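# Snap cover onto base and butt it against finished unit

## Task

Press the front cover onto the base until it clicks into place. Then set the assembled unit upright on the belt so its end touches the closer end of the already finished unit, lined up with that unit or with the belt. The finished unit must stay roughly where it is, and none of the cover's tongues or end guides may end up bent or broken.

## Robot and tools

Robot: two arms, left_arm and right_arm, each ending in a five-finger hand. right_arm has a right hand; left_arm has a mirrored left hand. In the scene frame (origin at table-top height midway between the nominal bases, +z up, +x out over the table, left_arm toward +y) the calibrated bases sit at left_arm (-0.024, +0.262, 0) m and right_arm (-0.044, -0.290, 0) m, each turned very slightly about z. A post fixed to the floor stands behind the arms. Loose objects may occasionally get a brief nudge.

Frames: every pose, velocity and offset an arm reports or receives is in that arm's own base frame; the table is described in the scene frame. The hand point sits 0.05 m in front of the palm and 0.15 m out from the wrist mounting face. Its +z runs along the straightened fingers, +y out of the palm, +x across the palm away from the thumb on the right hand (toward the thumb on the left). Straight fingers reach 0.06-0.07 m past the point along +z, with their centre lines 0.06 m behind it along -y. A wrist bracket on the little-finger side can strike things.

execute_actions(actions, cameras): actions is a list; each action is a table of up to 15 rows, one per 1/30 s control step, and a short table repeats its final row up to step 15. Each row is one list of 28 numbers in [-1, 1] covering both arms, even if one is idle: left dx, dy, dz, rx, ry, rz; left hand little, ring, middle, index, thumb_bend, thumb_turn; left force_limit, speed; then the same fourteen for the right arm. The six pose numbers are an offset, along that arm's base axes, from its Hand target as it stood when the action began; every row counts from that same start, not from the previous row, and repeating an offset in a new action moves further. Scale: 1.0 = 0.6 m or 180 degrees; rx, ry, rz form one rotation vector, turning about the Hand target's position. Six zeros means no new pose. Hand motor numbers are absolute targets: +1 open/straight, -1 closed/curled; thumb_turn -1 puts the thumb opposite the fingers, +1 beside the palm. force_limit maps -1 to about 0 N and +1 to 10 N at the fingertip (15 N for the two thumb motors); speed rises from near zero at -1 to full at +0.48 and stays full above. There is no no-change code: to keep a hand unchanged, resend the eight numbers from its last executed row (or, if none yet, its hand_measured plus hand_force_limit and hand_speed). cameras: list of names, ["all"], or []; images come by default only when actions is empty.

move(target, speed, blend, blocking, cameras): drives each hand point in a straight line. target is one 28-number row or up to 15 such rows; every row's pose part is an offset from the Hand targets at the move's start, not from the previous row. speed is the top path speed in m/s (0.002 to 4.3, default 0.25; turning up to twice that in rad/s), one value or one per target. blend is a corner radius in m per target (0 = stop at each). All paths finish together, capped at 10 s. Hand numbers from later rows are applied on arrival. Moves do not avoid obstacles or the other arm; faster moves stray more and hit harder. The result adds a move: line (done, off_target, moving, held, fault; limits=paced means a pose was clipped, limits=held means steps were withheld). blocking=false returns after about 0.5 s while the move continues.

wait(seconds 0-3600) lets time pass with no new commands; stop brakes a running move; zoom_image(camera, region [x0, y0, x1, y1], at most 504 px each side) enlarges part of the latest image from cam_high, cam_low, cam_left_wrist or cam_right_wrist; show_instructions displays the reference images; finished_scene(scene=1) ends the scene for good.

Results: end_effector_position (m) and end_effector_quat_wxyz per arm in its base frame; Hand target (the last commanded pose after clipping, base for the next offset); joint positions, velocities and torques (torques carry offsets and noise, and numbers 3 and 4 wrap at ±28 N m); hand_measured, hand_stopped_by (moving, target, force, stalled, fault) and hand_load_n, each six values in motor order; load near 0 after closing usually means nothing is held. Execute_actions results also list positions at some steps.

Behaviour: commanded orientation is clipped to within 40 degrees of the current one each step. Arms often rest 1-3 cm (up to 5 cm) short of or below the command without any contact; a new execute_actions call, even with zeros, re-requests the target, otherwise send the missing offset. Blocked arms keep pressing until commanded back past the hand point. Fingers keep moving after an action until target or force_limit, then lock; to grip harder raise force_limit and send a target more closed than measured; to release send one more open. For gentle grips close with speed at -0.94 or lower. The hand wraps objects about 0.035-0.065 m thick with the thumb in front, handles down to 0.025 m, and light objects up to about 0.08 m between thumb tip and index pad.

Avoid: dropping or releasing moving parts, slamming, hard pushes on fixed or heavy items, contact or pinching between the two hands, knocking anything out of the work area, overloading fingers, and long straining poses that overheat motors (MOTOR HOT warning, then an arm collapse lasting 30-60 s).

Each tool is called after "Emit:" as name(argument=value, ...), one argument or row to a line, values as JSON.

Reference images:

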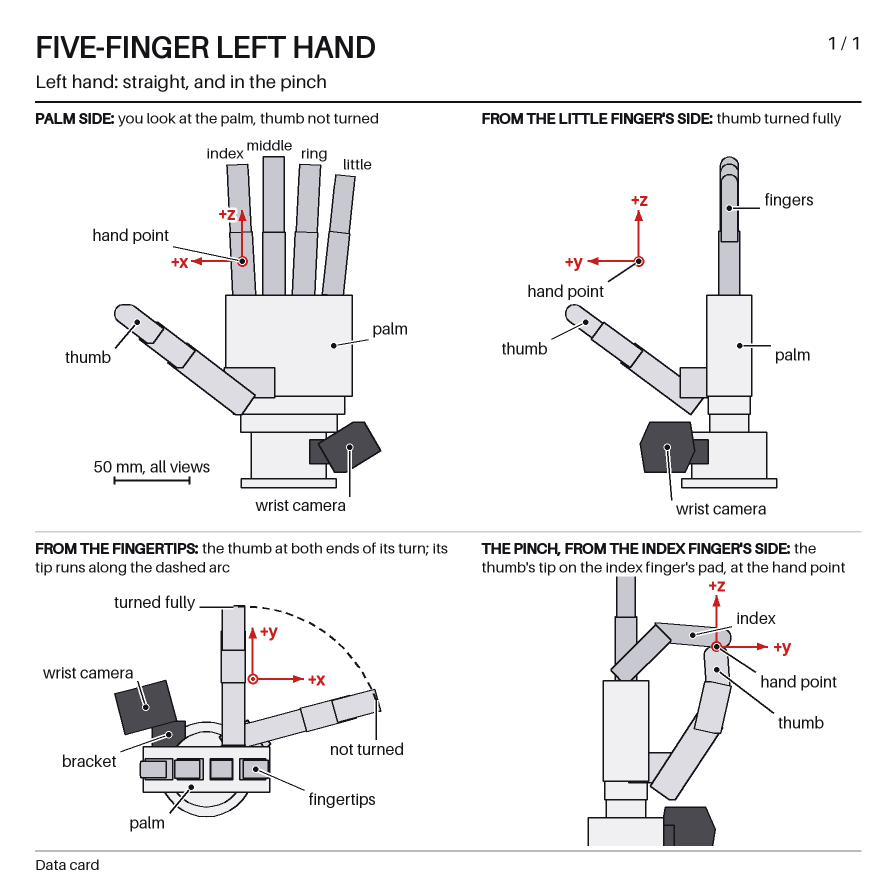

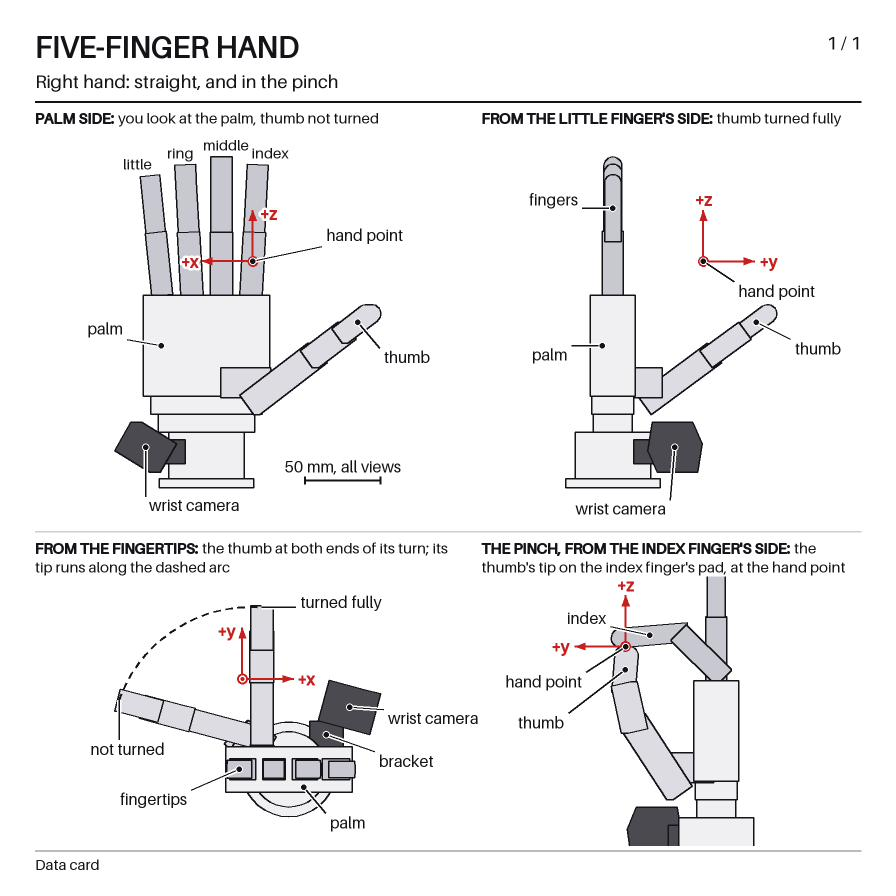

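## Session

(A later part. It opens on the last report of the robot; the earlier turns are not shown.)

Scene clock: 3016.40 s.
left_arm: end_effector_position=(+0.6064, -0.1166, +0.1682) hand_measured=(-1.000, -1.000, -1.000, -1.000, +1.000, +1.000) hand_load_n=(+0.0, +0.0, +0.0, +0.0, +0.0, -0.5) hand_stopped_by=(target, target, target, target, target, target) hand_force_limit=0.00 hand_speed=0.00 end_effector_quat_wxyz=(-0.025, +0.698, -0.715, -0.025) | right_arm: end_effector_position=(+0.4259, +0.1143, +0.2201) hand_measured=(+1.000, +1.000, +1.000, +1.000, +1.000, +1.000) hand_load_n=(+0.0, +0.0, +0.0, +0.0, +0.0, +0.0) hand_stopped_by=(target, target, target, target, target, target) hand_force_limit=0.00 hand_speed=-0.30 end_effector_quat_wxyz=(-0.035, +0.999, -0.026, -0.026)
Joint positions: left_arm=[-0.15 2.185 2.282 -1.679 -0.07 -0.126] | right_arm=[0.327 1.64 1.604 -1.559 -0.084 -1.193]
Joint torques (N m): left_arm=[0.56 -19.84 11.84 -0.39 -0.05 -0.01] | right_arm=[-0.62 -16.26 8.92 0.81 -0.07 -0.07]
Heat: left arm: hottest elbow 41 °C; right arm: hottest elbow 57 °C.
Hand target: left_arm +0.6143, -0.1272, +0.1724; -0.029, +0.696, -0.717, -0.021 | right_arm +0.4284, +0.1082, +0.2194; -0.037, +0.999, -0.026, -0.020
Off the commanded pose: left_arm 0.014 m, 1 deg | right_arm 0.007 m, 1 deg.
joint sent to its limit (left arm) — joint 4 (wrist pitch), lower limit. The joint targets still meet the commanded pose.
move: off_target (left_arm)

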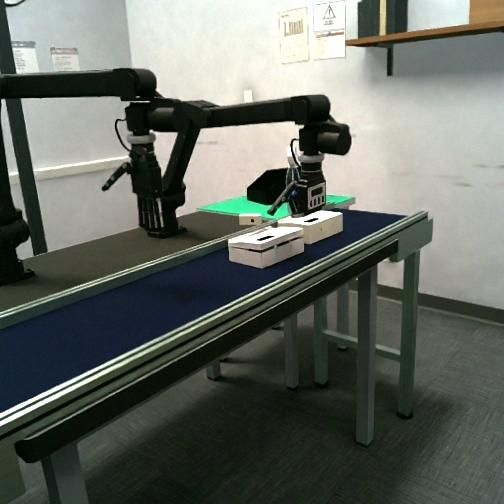

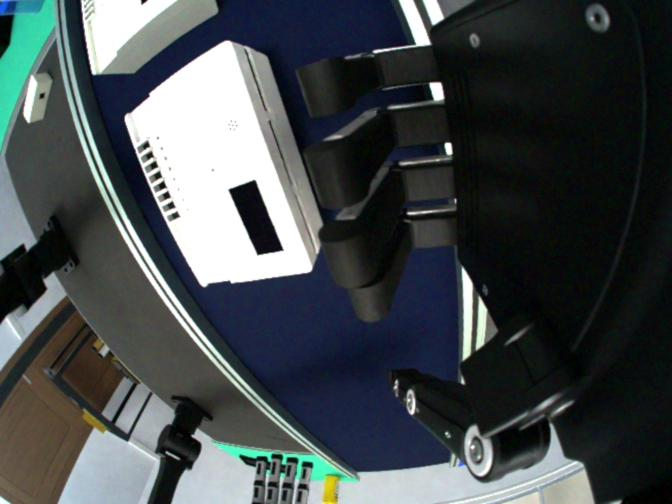

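Emit:
move(
  target=[0.02,0.03,-0.11,0,0,0,-1,-1,-1,-1,1,1,0,0,0,-0.0,0,0,0,0,1,1,1,1,1,1,0,-0.3],
  speed=0.1,
  cameras=["cam_low","cam_left_wrist"],
)

Emit:
zoom_image(
  camera="cam_left_wrist",
  region=[150, 0, 400, 225],
)

Scene clock: 3044.77 s.
left_arm: end_effector_position=(+0.6242, -0.1186, +0.1188) hand_measured=(-1.000, -1.000, -1.000, -1.000, +1.000, +1.000) hand_load_n=(+0.0, +0.0, +0.0, +0.0, +0.0, +0.0) hand_stopped_by=(target, target, target, target, target, target) hand_force_limit=0.00 hand_speed=0.00 end_effector_quat_wxyz=(-0.032, +0.694, -0.719, -0.015) | right_arm: end_effector_position=(+0.4259, +0.1143, +0.2201) hand_measured=(+1.000, +1.000, +1.000, +1.000, +1.000, +1.000) hand_load_n=(+0.0, +0.0, +0.0, +0.0, +0.0, +0.0) hand_stopped_by=(target, target, target, target, target, target) hand_force_limit=0.00 hand_speed=-0.30 end_effector_quat_wxyz=(-0.035, +0.999, -0.026, -0.026)
Joint positions: left_arm=[-0.15 2.221 2.22 -1.554 -0.07 -0.113] | right_arm=[0.327 1.64 1.604 -1.559 -0.084 -1.193]
Joint torques (N m): left_arm=[2.61 -20.6 7.42 0.54 -0.05 0.11] | right_arm=[-0.62 -16.26 8.94 0.81 -0.08 -0.07]
Heat: left arm: hottest elbow 46 °C; right arm: hottest elbow 57 °C.
Hand target: left_arm +0.6263, -0.1092, +0.1063; -0.029, +0.696, -0.717, -0.021 | right_arm +0.4284, +0.1082, +0.2194; -0.037, +0.999, -0.026, -0.020
Off the commanded pose: left_arm 0.016 m, 1 deg | right_arm 0.007 m, 1 deg.
move: off_target (left_arm)

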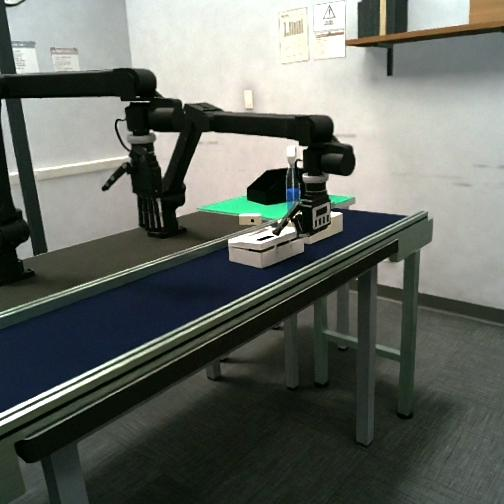

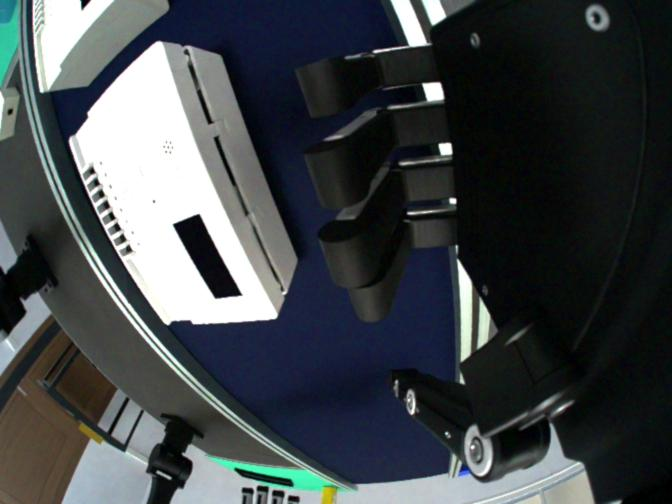

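Scaled by 2.016 from the camera's image (finer frame: 960x720).

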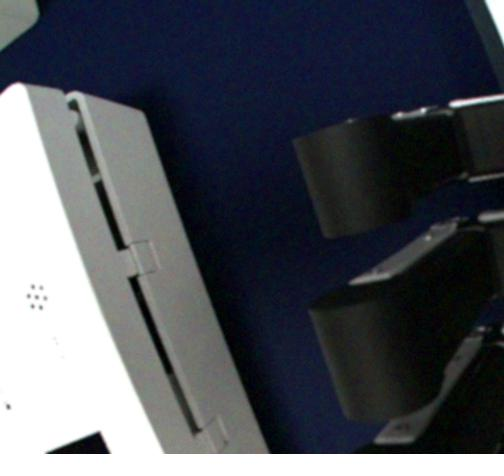

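Emit:
zoom_image(
  camera="cam_left_wrist",
  region=[180, 90, 250, 150],
)

Emit:
zoom_image(
  camera="cam_left_wrist",
  region=[225, 185, 305, 305],
)

Scaled by 7.200 from the camera's image (finer frame: 960x720).

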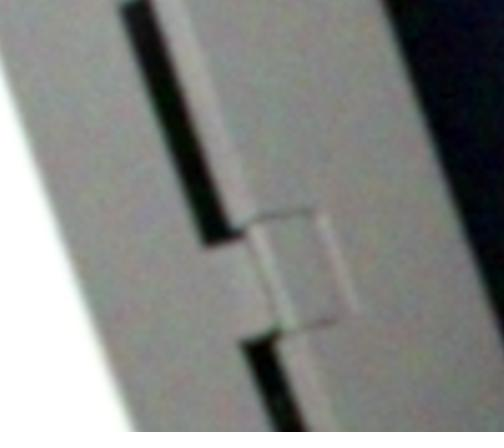

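Scaled by 4.200 from the camera's image (finer frame: 960x720).

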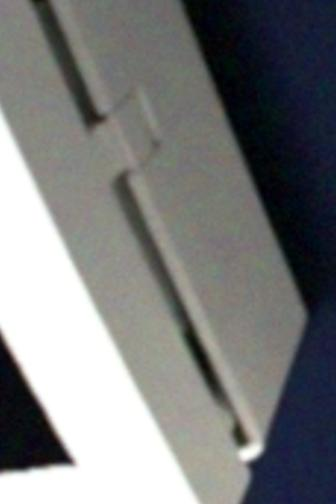

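Emit:
move(
  target=[
    [0.0,-0.02,0.08,0,0,0,-1,-1,-1,-1,1,1,0,0,0,-0.0,0,0,0,0,1,1,1,1,1,1,0,-0.3],
    [-0.175,-0.025,0.08,0,0,0,-1,-1,-1,-1,1,1,0,0,0,-0.0,0,0,0,0,1,1,1,1,1,1,0,-0.3],
    [-0.175,-0.03,0.01,0,0,0,-1,-1,-1,-1,1,1,0,0,0,-0.0,0,0,0,0,1,1,1,1,1,1,0,-0.3],
  ],
  speed=0.1,
  cameras=["cam_low","cam_high","cam_left_wrist"],
)

Emit:
zoom_image(
  camera="cam_low",
  region=[202, 175, 332, 275],
)

Emit:
zoom_image(
  camera="cam_high",
  region=[260, 130, 400, 260],
)

Scene clock: 3083.97 s.
left_arm: end_effector_position=(+0.5234, -0.1186, +0.1212) hand_measured=(-1.000, -1.000, -1.000, -1.000, +1.000, +1.000) hand_load_n=(+0.0, +0.0, +0.0, +0.0, -0.5, +0.0) hand_stopped_by=(target, target, target, target, target, target) hand_force_limit=0.00 hand_speed=0.00 end_effector_quat_wxyz=(-0.031, +0.699, -0.714, -0.017) | right_arm: end_effector_position=(+0.4259, +0.1143, +0.2201) hand_measured=(+1.000, +1.000, +1.000, +1.000, +1.000, +1.000) hand_load_n=(+0.0, +0.0, +0.0, +0.0, +0.0, +0.0) hand_stopped_by=(target, target, target, target, target, target) hand_force_limit=0.00 hand_speed=-0.30 end_effector_quat_wxyz=(-0.035, +0.999, -0.026, -0.026)
Joint positions: left_arm=[-0.174 1.915 1.726 -1.374 -0.07 -0.152] | right_arm=[0.327 1.64 1.604 -1.559 -0.084 -1.193]
Joint torques (N m): left_arm=[0.62 -16.62 7.2 0.54 -0.06 -0.02] | right_arm=[-0.62 -16.21 8.94 0.8 -0.07 -0.07]
Heat: left arm: hottest elbow 43 °C; right arm: hottest elbow 56 °C.
Hand target: left_arm +0.5213, -0.1273, +0.1123; -0.029, +0.696, -0.717, -0.021 | right_arm +0.4284, +0.1082, +0.2194; -0.037, +0.999, -0.026, -0.020
Off the commanded pose: left_arm 0.013 m, 1 deg | right_arm 0.007 m, 1 deg.
move: off_target (left_arm)
Images, in order (width x height): cam_high 504x504, cam_low 504x504, cam_left_wrist 672x504.

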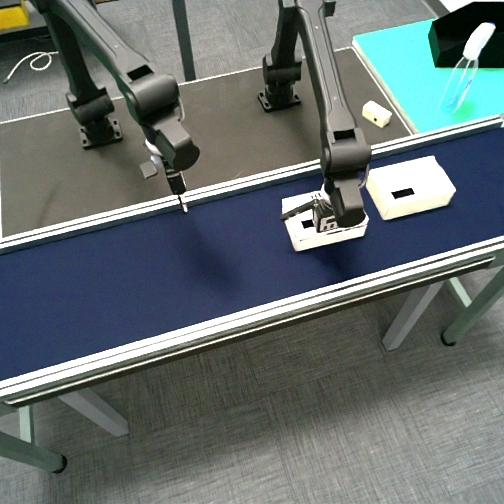

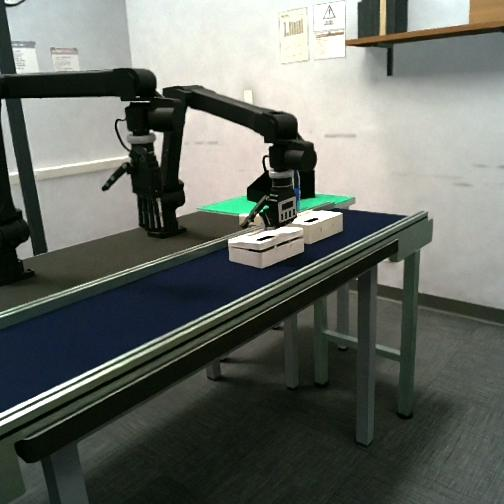

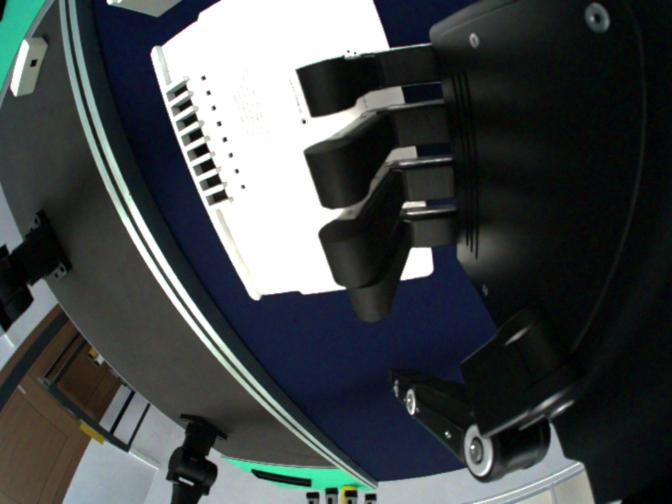

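Scaled by 3.877.

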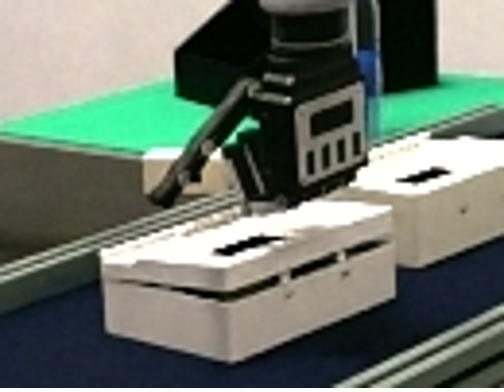

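Scaled by 3.600.

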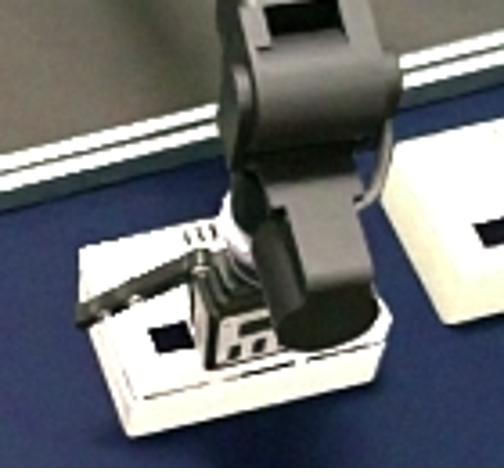

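Emit:
move(
  target=[0.0,0,-0.06,0,0.008,0,-1,-1,-1,-1,1,1,0,0,0,-0.0,0,0,0,0,1,1,1,1,1,1,0,-0.3],
  speed=0.03,
)

Emit:
move(
  target=[0.0,0,-0.05,0,0.004,0,-1,-1,-1,-1,1,1,0,0,0,-0.0,0,0,0,0,1,1,1,1,1,1,0,-0.3],
  speed=0.03,
  cameras=["cam_low","cam_high"],
)

Emit:
zoom_image(
  camera="cam_low",
  region=[222, 215, 312, 275],
)

Scene clock: 3100.70 s.
left_arm: end_effector_position=(+0.5250, -0.1190, +0.0962) hand_measured=(-1.000, -1.000, -1.000, -1.000, +1.000, +1.000) hand_load_n=(+0.0, +0.0, +0.0, +0.0, +0.0, +0.0) hand_stopped_by=(target, target, target, target, target, target) hand_force_limit=0.00 hand_speed=0.00 end_effector_quat_wxyz=(-0.028, +0.699, -0.714, -0.020) | right_arm: end_effector_position=(+0.4259, +0.1143, +0.2201) hand_measured=(+1.000, +1.000, +1.000, +1.000, +1.000, +1.000) hand_load_n=(+0.0, +0.0, +0.0, +0.0, +0.0, +0.0) hand_stopped_by=(target, target, target, target, target, target) hand_force_limit=0.00 hand_speed=-0.30 end_effector_quat_wxyz=(-0.035, +0.999, -0.026, -0.026)
Joint positions: left_arm=[-0.174 1.94 1.695 -1.325 -0.069 -0.152] | right_arm=[0.327 1.64 1.604 -1.559 -0.084 -1.193]
Joint torques (N m): left_arm=[0.5 -15.5 6.6 0.7 0.1 -0.02] | right_arm=[-0.62 -16.21 8.94 0.81 -0.07 -0.07]
Heat: left arm: hottest elbow 43 °C; right arm: hottest elbow 56 °C.
Hand target: left_arm +0.5213, -0.1273, +0.0762; -0.020, +0.696, -0.718, -0.030 | right_arm +0.4284, +0.1082, +0.2194; -0.037, +0.999, -0.026, -0.020
Off the commanded pose: left_arm 0.022 m, 2 deg | right_arm 0.007 m, 1 deg.
move: off_target (left_arm)

Scene clock: 3102.00 s.
left_arm: end_effector_position=(+0.5295, -0.1209, +0.0858) hand_measured=(-1.000, -1.000, -1.000, -1.000, +1.000, +1.000) hand_load_n=(+0.0, +0.0, +0.5, +0.0, +0.0, +0.0) hand_stopped_by=(target, target, target, target, target, target) hand_force_limit=0.00 hand_speed=0.00 end_effector_quat_wxyz=(-0.033, +0.699, -0.714, -0.008) | right_arm: end_effector_position=(+0.4259, +0.1143, +0.2201) hand_measured=(+1.000, +1.000, +1.000, +1.000, +1.000, +1.000) hand_load_n=(+0.0, +0.0, +0.0, +0.0, +0.0, +0.0) hand_stopped_by=(target, target, target, target, target, target) hand_force_limit=0.00 hand_speed=-0.30 end_effector_quat_wxyz=(-0.035, +0.999, -0.026, -0.026)
Joint positions: left_arm=[-0.174 1.942 1.673 -1.277 -0.063 -0.151] | right_arm=[0.327 1.64 1.604 -1.559 -0.084 -1.193]
Joint torques (N m): left_arm=[0.97 -13.1 5.65 0.96 -0.1 -0.01] | right_arm=[-0.62 -16.21 8.94 0.81 -0.07 -0.07]
Heat: left arm: hottest elbow 42 °C; right arm: hottest elbow 56 °C.
Hand target: left_arm +0.5214, -0.1273, +0.0463; -0.015, +0.695, -0.718, -0.034 | right_arm +0.4284, +0.1082, +0.2194; -0.037, +0.999, -0.026, -0.020
Off the commanded pose: left_arm 0.041 m, 4 deg | right_arm 0.007 m, 1 deg.
move: off_target (left_arm)
Images, in order (width x height): cam_high 504x504, cam_low 504x504.

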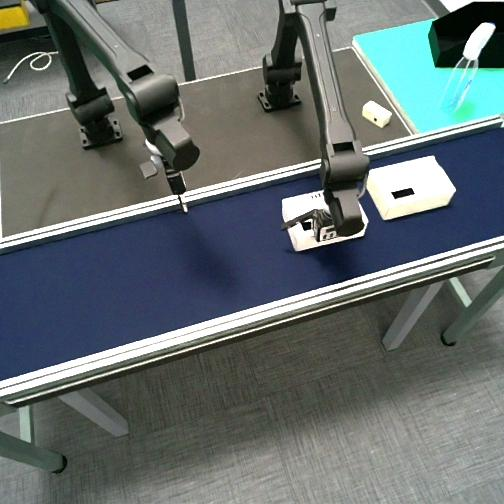

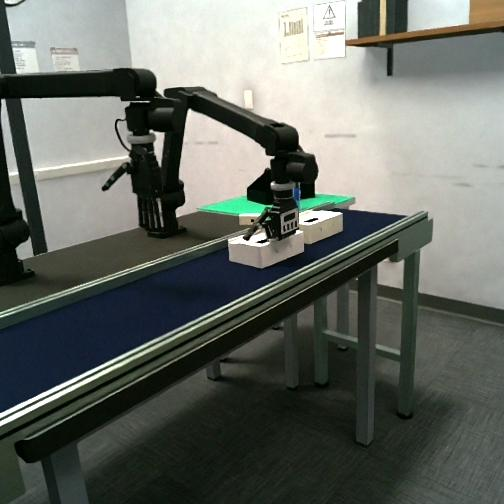

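Scaled by 5.600.

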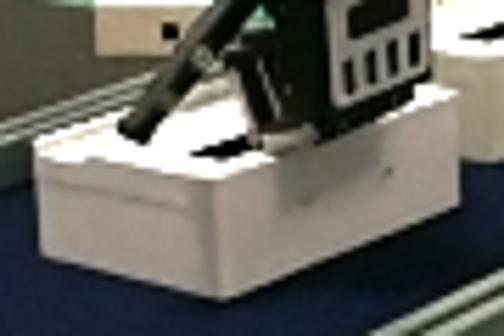

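Emit:
move(
  target=[
    [0.0,0,0.07,0,0,0,-1,-1,-1,-1,1,1,0,0,0,-0.0,0,0,0,0,1,1,1,1,1,1,0,-0.3],
    [0.0,0.02,0.2,0,0,0,-1,-1,-1,-1,1,1,0,0,0,-0.0,0,0,0,0,1,1,1,1,1,1,0,-0.3],
    [0.15,0.02,0.2,0,0,0,-1,-1,-1,-1,1,1,0,0,0,-0.0,0,0,0,0,1,1,1,1,1,1,0,-0.3],
  ],
  speed=0.1,
  cameras=["cam_low","cam_high","cam_left_wrist"],
)

Emit:
zoom_image(
  camera="cam_low",
  region=[222, 215, 312, 275],
)

Emit:
zoom_image(
  camera="cam_left_wrist",
  region=[100, 0, 400, 225],
)

Emit:
zoom_image(
  camera="cam_high",
  region=[270, 140, 470, 260],
)

Scene clock: 3113.77 s.
left_arm: end_effector_position=(+0.6002, -0.1237, +0.1622) hand_measured=(-1.000, -1.000, -1.000, -1.000, +1.000, +1.000) hand_load_n=(+0.5, +0.0, +0.0, +0.0, +0.0, +0.0) hand_stopped_by=(target, target, target, target, target, target) hand_force_limit=0.00 hand_speed=0.00 end_effector_quat_wxyz=(-0.016, +0.693, -0.720, -0.031) | right_arm: end_effector_position=(+0.4259, +0.1143, +0.2201) hand_measured=(+1.000, +1.000, +1.000, +1.000, +1.000, +1.000) hand_load_n=(+0.0, +0.0, +0.0, +0.0, +0.0, +0.0) hand_stopped_by=(target, target, target, target, target, target) hand_force_limit=0.00 hand_speed=-0.30 end_effector_quat_wxyz=(-0.035, +0.999, -0.026, -0.026)
Joint positions: left_arm=[-0.161 2.185 2.263 -1.679 -0.063 -0.123] | right_arm=[0.327 1.64 1.604 -1.559 -0.084 -1.193]
Joint torques (N m): left_arm=[2.9 -19.78 11.75 -0.43 -0.06 0.11] | right_arm=[-0.62 -16.26 8.94 0.81 -0.07 -0.07]
Heat: left arm: hottest elbow 42 °C; right arm: hottest elbow 56 °C.
Hand target: left_arm +0.6113, -0.1153, +0.1662; -0.015, +0.695, -0.718, -0.034 | right_arm +0.4284, +0.1082, +0.2194; -0.037, +0.999, -0.026, -0.020
Off the commanded pose: left_arm 0.015 m, 1 deg | right_arm 0.007 m, 1 deg.
joint sent to its limit (left arm) — joint 4 (wrist pitch), lower limit. The joint targets still meet the commanded pose.
move: off_target (left_arm)
Images, in order (width x height): cam_high 504x504, cam_low 504x504, cam_left_wrist 672x504.

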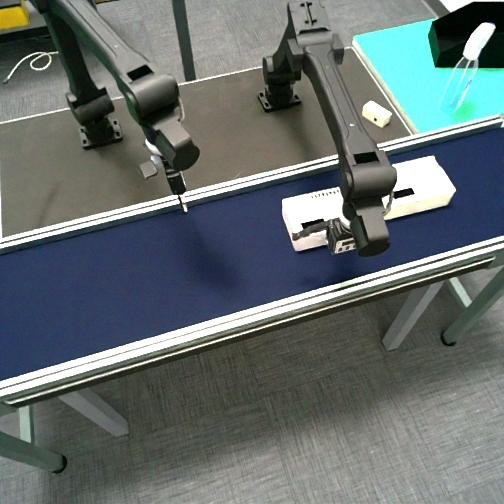

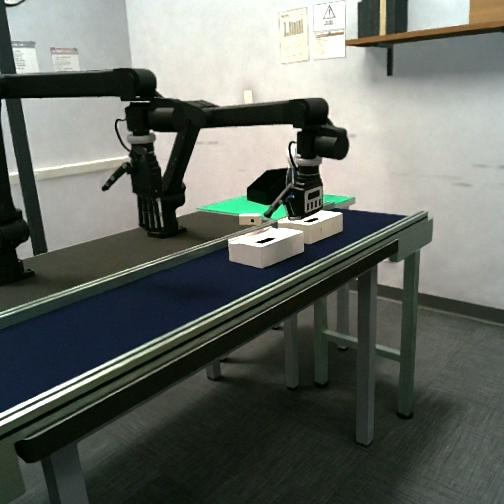

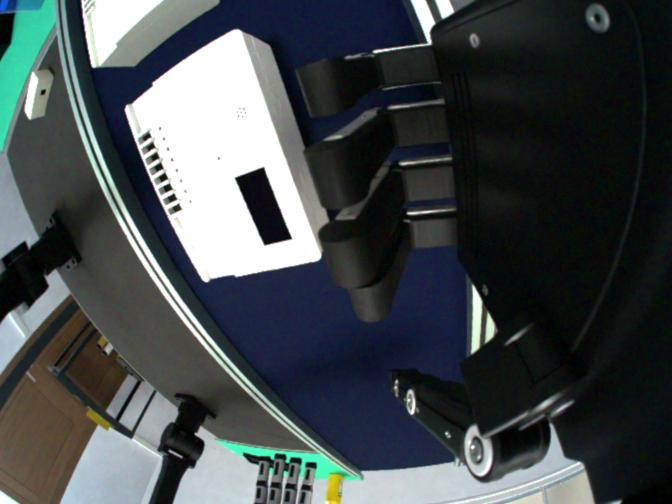

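Scaled by 5.600.

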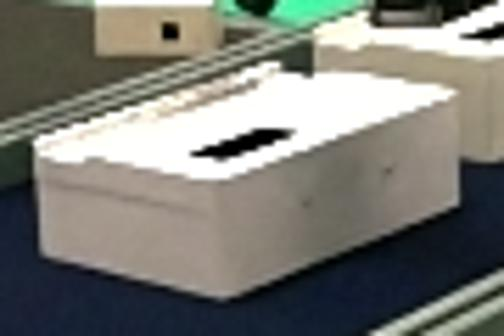

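Scaled by 1.680 from the camera's image (finer frame: 960x720).

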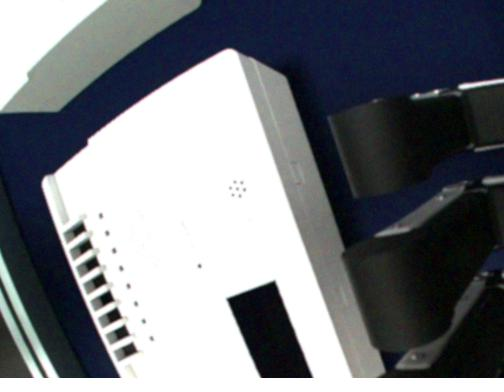

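Scaled by 2.520.

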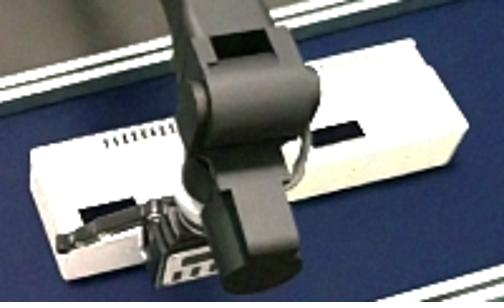

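Emit:
zoom_image(
  camera="cam_left_wrist",
  region=[235, 25, 335, 245],
)

Emit:
zoom_image(
  camera="cam_low",
  region=[224, 225, 274, 272],
)

Emit:
zoom_image(
  camera="cam_low",
  region=[270, 200, 350, 260],
)

Scaled by 2.291 from the camera's image (finer frame: 960x720).

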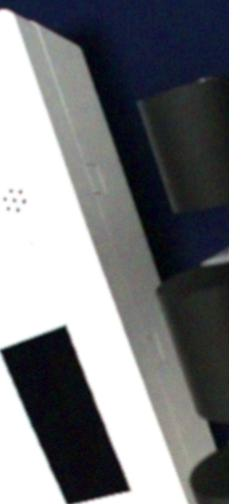

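Scaled by 10.080.

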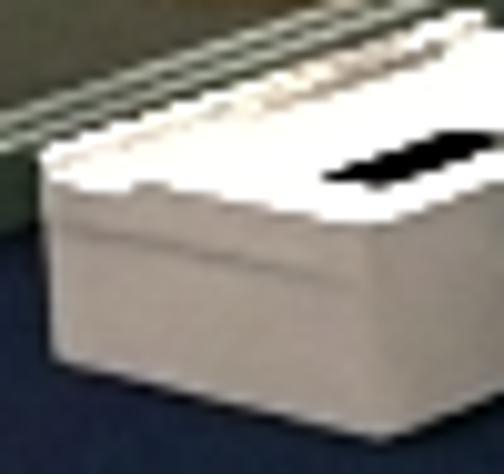

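Scaled by 6.300.

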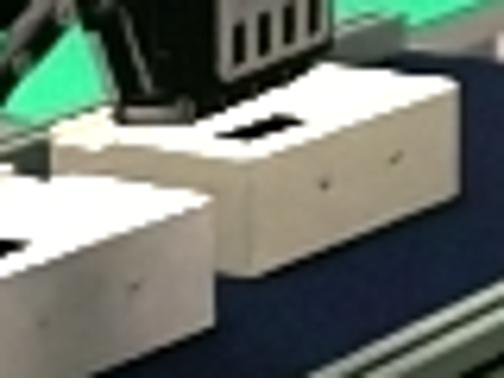

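Emit:
move(
  target=[
    [-0.292,-0.012,0.0,0,0.02,0,-1,-1,-1,-1,1,1,0,0,0,-0.0,0,0,0,0,1,1,1,1,1,1,0,-0.3],
    [-0.292,-0.012,-0.08,0,0.02,0,-1,-1,-1,-1,1,1,0,0,0,-0.0,0,0,0,0,1,1,1,1,1,1,0,-0.3],
  ],
  speed=0.12,
  cameras=["cam_low","cam_high","cam_left_wrist","cam_right_wrist"],
)

Emit:
zoom_image(
  camera="cam_low",
  region=[202, 175, 332, 275],
)

Emit:
zoom_image(
  camera="cam_high",
  region=[260, 130, 400, 260],
)

Scene clock: 3143.53 s.
left_arm: end_effector_position=(+0.4384, -0.1158, +0.1288) hand_measured=(-1.000, -1.000, -1.000, -1.000, +1.000, +1.000) hand_load_n=(+0.0, +0.0, +0.0, +0.0, +0.0, -0.5) hand_stopped_by=(target, target, target, target, target, target) hand_force_limit=0.00 hand_speed=0.00 end_effector_quat_wxyz=(+0.002, +0.696, -0.716, -0.050) | right_arm: end_effector_position=(+0.4259, +0.1143, +0.2201) hand_measured=(+1.000, +1.000, +1.000, +1.000, +1.000, +1.000) hand_load_n=(+0.0, +0.0, +0.0, +0.0, +0.0, +0.0) hand_stopped_by=(target, target, target, target, target, target) hand_force_limit=0.00 hand_speed=-0.30 end_effector_quat_wxyz=(-0.035, +0.999, -0.026, -0.026)
Joint positions: left_arm=[-0.191 1.76 1.505 -1.4 -0.053 -0.165] | right_arm=[0.327 1.64 1.604 -1.559 -0.084 -1.193]
Joint torques (N m): left_arm=[0.73 -13.51 6.9 0.28 0.1 -0.03] | right_arm=[-0.62 -16.21 8.94 0.8 -0.07 -0.07]
Heat: left arm: hottest elbow 43 °C; right arm: hottest elbow 56 °C.
Hand target: left_arm +0.4362, -0.1224, +0.1182; +0.007, +0.694, -0.718, -0.056 | right_arm +0.4284, +0.1082, +0.2194; -0.037, +0.999, -0.026, -0.020
Off the commanded pose: left_arm 0.013 m, 1 deg | right_arm 0.007 m, 1 deg.
move: off_target (left_arm)

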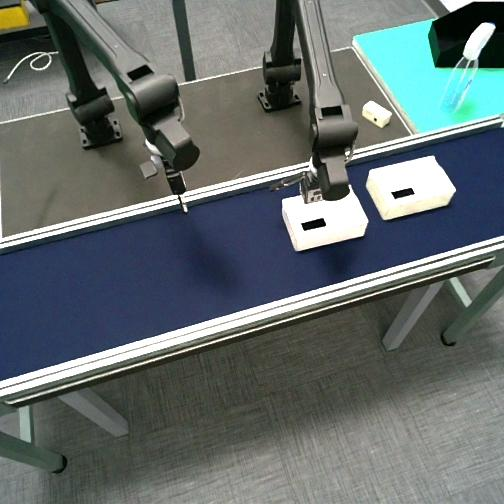

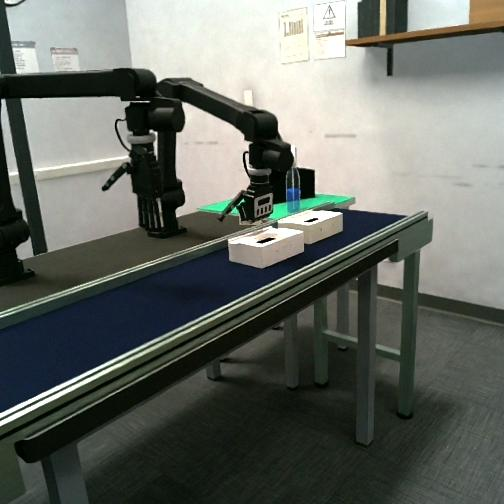

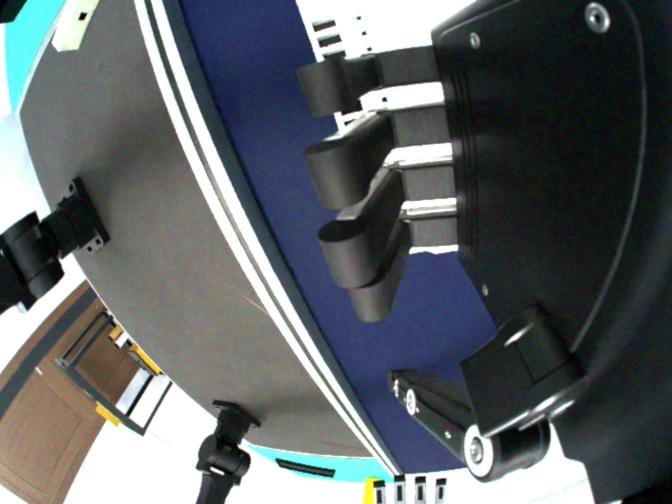

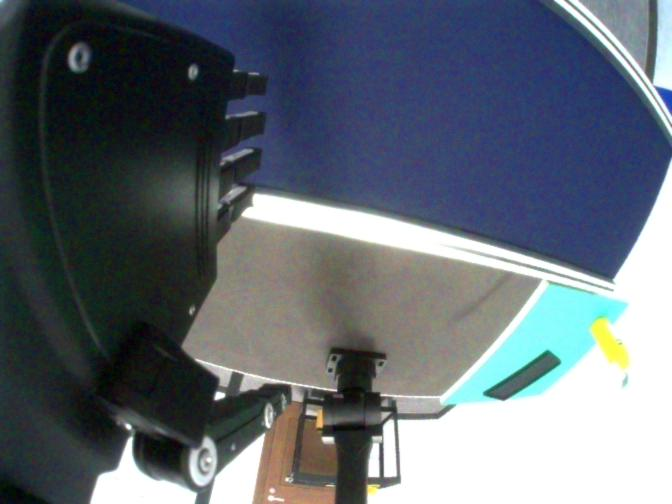

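Scaled by 3.877.

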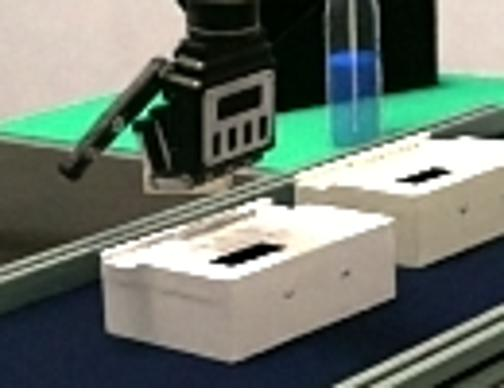

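Scaled by 3.600.

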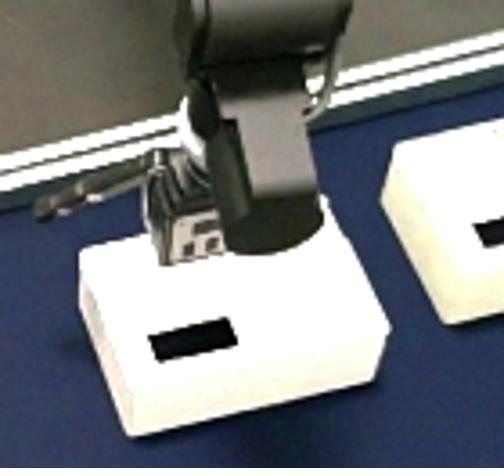

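Emit:
move(
  target=[0.0,0,-0.06,0,0.0,0,-1,-1,-1,-1,1,1,0,0,0,-0.0,0,0,0,0,1,1,1,1,1,1,0,-0.3],
  speed=0.04,
)

Emit:
move(
  target=[0.0,0,-0.05,0,0.0,0,-1,-1,-1,-1,1,1,0,0,0,-0.0,0,0,0,0,1,1,1,1,1,1,0,-0.3],
  speed=0.03,
  cameras=["cam_low","cam_high"],
)

Emit:
zoom_image(
  camera="cam_low",
  region=[222, 215, 312, 275],
)

Scene clock: 3155.07 s.
left_arm: end_effector_position=(+0.4396, -0.1161, +0.0939) hand_measured=(-1.000, -1.000, -1.000, -1.000, +1.000, +1.000) hand_load_n=(+0.0, +0.0, +0.0, +0.0, +0.0, +0.0) hand_stopped_by=(target, target, target, target, target, target) hand_force_limit=0.00 hand_speed=0.00 end_effector_quat_wxyz=(+0.002, +0.696, -0.716, -0.049) | right_arm: end_effector_position=(+0.4259, +0.1143, +0.2201) hand_measured=(+1.000, +1.000, +1.000, +1.000, +1.000, +1.000) hand_load_n=(+0.0, +0.0, +0.0, +0.0, +0.0, +0.0) hand_stopped_by=(target, target, target, target, target, target) hand_force_limit=0.00 hand_speed=-0.30 end_effector_quat_wxyz=(-0.035, +0.999, -0.026, -0.026)
Joint positions: left_arm=[-0.191 1.788 1.448 -1.313 -0.053 -0.165] | right_arm=[0.327 1.64 1.604 -1.559 -0.084 -1.193]
Joint torques (N m): left_arm=[0.67 -13.51 6.61 0.28 0.1 -0.03] | right_arm=[-0.56 -16.21 8.92 0.81 -0.07 -0.08]
Heat: left arm: hottest elbow 43 °C; right arm: hottest elbow 56 °C.
Hand target: left_arm +0.4361, -0.1224, +0.0822; +0.007, +0.694, -0.718, -0.056 | right_arm +0.4284, +0.1082, +0.2194; -0.037, +0.999, -0.026, -0.020
Off the commanded pose: left_arm 0.014 m, 1 deg | right_arm 0.007 m, 1 deg.
move: off_target (left_arm)

Scene clock: 3156.33 s.
left_arm: end_effector_position=(+0.4401, -0.1167, +0.0825) hand_measured=(-1.000, -1.000, -1.000, -1.000, +1.000, +1.000) hand_load_n=(+0.5, +0.0, +0.0, +0.0, +0.0, +0.0) hand_stopped_by=(target, target, target, target, target, target) hand_force_limit=0.00 hand_speed=0.00 end_effector_quat_wxyz=(-0.001, +0.697, -0.716, -0.043) | right_arm: end_effector_position=(+0.4259, +0.1143, +0.2201) hand_measured=(+1.000, +1.000, +1.000, +1.000, +1.000, +1.000) hand_load_n=(+0.0, +0.0, +0.0, -0.5, +0.0, +0.0) hand_stopped_by=(target, target, target, target, target, target) hand_force_limit=0.00 hand_speed=-0.30 end_effector_quat_wxyz=(-0.035, +0.999, -0.026, -0.026)
Joint positions: left_arm=[-0.191 1.791 1.423 -1.273 -0.05 -0.165] | right_arm=[0.327 1.64 1.604 -1.559 -0.084 -1.193]
Joint torques (N m): left_arm=[0.56 -11.4 5.14 1.63 -0.01 -0.03] | right_arm=[-0.62 -16.21 8.94 0.81 -0.07 -0.07]
Heat: left arm: hottest elbow 43 °C; right arm: hottest elbow 56 °C.
Hand target: left_arm +0.4362, -0.1224, +0.0523; +0.007, +0.694, -0.718, -0.056 | right_arm +0.4284, +0.1082, +0.2194; -0.037, +0.999, -0.026, -0.020
Off the commanded pose: left_arm 0.031 m, 2 deg | right_arm 0.007 m, 1 deg.
move: off_target (left_arm)
Images, in order (width x height): cam_high 504x504, cam_low 504x504.

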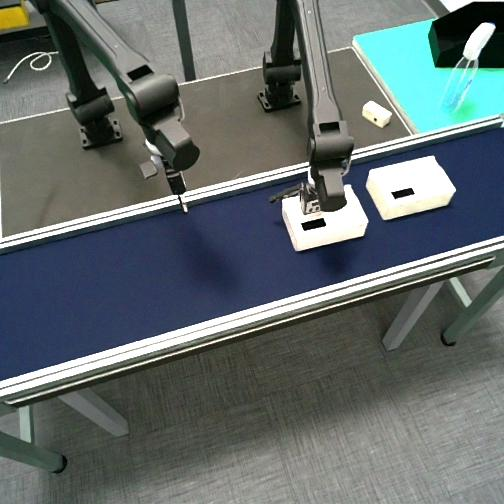

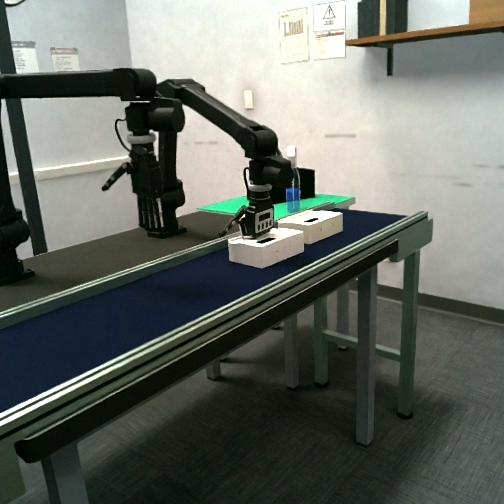

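Scaled by 5.600.

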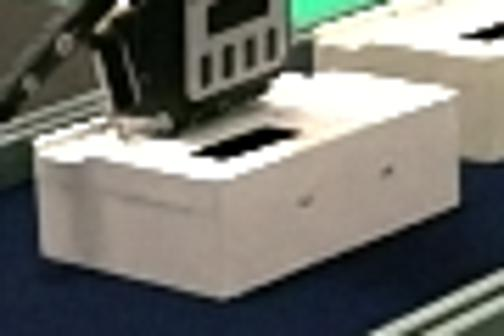

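Press harder.

Emit:
move(
  target=[0.0,0,-0.05,0,0.0,0,-1,-1,-1,-1,1,1,0,0,0,-0.0,0,0,0,0,1,1,1,1,1,1,0,-0.3],
  speed=0.03,
  cameras=["cam_low","cam_high"],
)

Emit:
zoom_image(
  camera="cam_low",
  region=[224, 225, 274, 272],
)

Scene clock: 3164.23 s.
left_arm: end_effector_position=(+0.4396, -0.1168, +0.0790) hand_measured=(-1.000, -1.000, -1.000, -1.000, +1.000, +1.000) hand_load_n=(+0.0, +0.0, -0.5, +0.0, +0.0, +0.0) hand_stopped_by=(target, target, target, target, target, target) hand_force_limit=0.00 hand_speed=0.00 end_effector_quat_wxyz=(-0.009, +0.695, -0.718, -0.029) | right_arm: end_effector_position=(+0.4259, +0.1143, +0.2201) hand_measured=(+1.000, +1.000, +1.000, +1.000, +1.000, +1.000) hand_load_n=(+0.0, +0.0, +0.0, +0.0, +0.0, +0.0) hand_stopped_by=(target, target, target, target, target, target) hand_force_limit=0.00 hand_speed=-0.30 end_effector_quat_wxyz=(-0.035, +0.999, -0.026, -0.026)
Joint positions: left_arm=[-0.191 1.771 1.392 -1.229 -0.048 -0.159] | right_arm=[0.327 1.64 1.604 -1.559 -0.084 -1.193]
Joint torques (N m): left_arm=[0.67 -7.47 4.16 2.77 -0.15 -0.09] | right_arm=[-0.62 -16.21 8.92 0.81 -0.08 -0.07]
Heat: left arm: hottest elbow 43 °C; right arm: hottest elbow 56 °C.
Hand target: left_arm +0.4362, -0.1224, +0.0222; +0.007, +0.694, -0.718, -0.056 | right_arm +0.4284, +0.1082, +0.2194; -0.037, +0.999, -0.026, -0.020
Off the commanded pose: left_arm 0.057 m, 4 deg | right_arm 0.007 m, 1 deg.
move: off_target (left_arm)
Images, in order (width x height): cam_high 504x504, cam_low 504x504.

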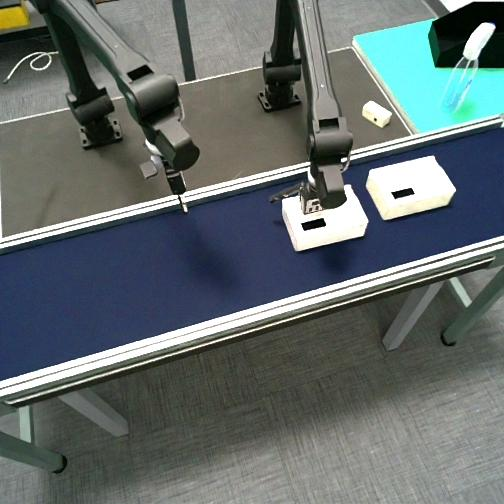

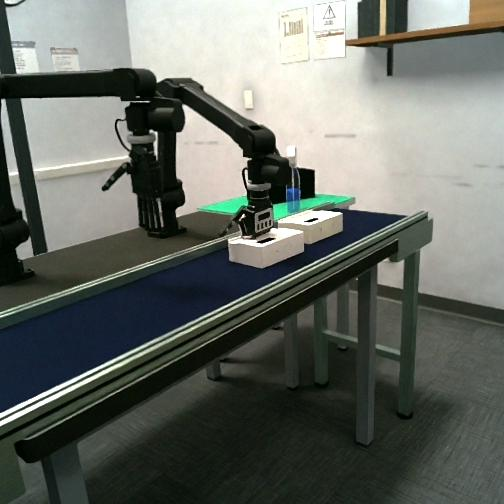

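Scaled by 10.080.

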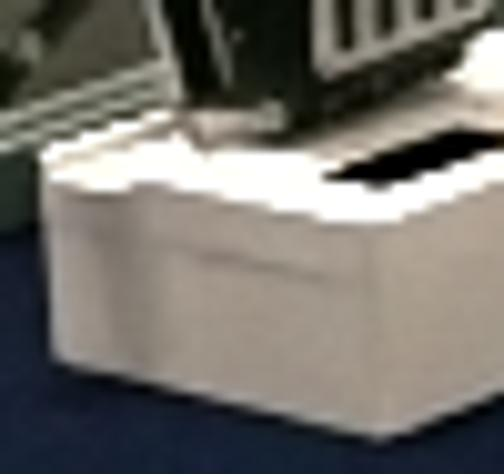

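Emit:
move(
  target=[0.0,0,-0.04,0,0.008,0,-1,-1,-1,-1,1,1,0,0,0,-0.0,0,0,0,0,1,1,1,1,1,1,0,-0.3],
  speed=0.03,
  cameras=["cam_low"],
)

Emit:
zoom_image(
  camera="cam_low",
  region=[224, 225, 274, 272],
)

Scene clock: 3176.63 s.
left_arm: end_effector_position=(+0.4391, -0.1168, +0.0773) hand_measured=(-1.000, -1.000, -1.000, -1.000, +1.000, +1.000) hand_load_n=(+0.0, +0.0, +0.0, +0.0, +0.0, +0.0) hand_stopped_by=(target, target, target, target, target, target) hand_force_limit=0.00 hand_speed=0.00 end_effector_quat_wxyz=(-0.008, +0.692, -0.721, -0.027) | right_arm: end_effector_position=(+0.4259, +0.1143, +0.2201) hand_measured=(+1.000, +1.000, +1.000, +1.000, +1.000, +1.000) hand_load_n=(+0.0, +0.0, +0.0, +0.0, -0.5, +0.0) hand_stopped_by=(target, target, target, target, target, target) hand_force_limit=0.00 hand_speed=-0.30 end_effector_quat_wxyz=(-0.035, +0.999, -0.026, -0.026)
Joint positions: left_arm=[-0.191 1.771 1.387 -1.222 -0.045 -0.15] | right_arm=[0.327 1.64 1.604 -1.559 -0.084 -1.193]
Joint torques (N m): left_arm=[0.85 -4.42 3.34 3.56 -0.1 -0.15] | right_arm=[-0.62 -16.21 8.94 0.81 -0.07 -0.07]
Heat: left arm: hottest elbow 42 °C; right arm: hottest elbow 56 °C.
Hand target: left_arm +0.4361, -0.1224, -0.0018; +0.016, +0.693, -0.718, -0.065 | right_arm +0.4284, +0.1082, +0.2194; -0.037, +0.999, -0.026, -0.020
Off the commanded pose: left_arm 0.079 m, 5 deg | right_arm 0.007 m, 1 deg.
move: off_target (left_arm)

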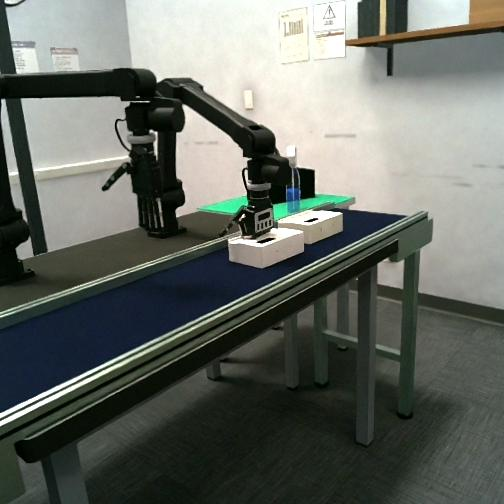

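Scaled by 10.080.

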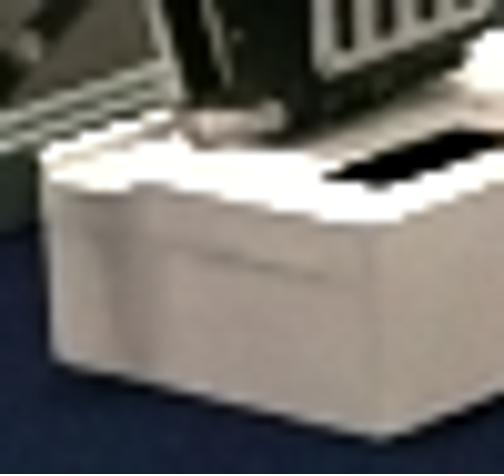

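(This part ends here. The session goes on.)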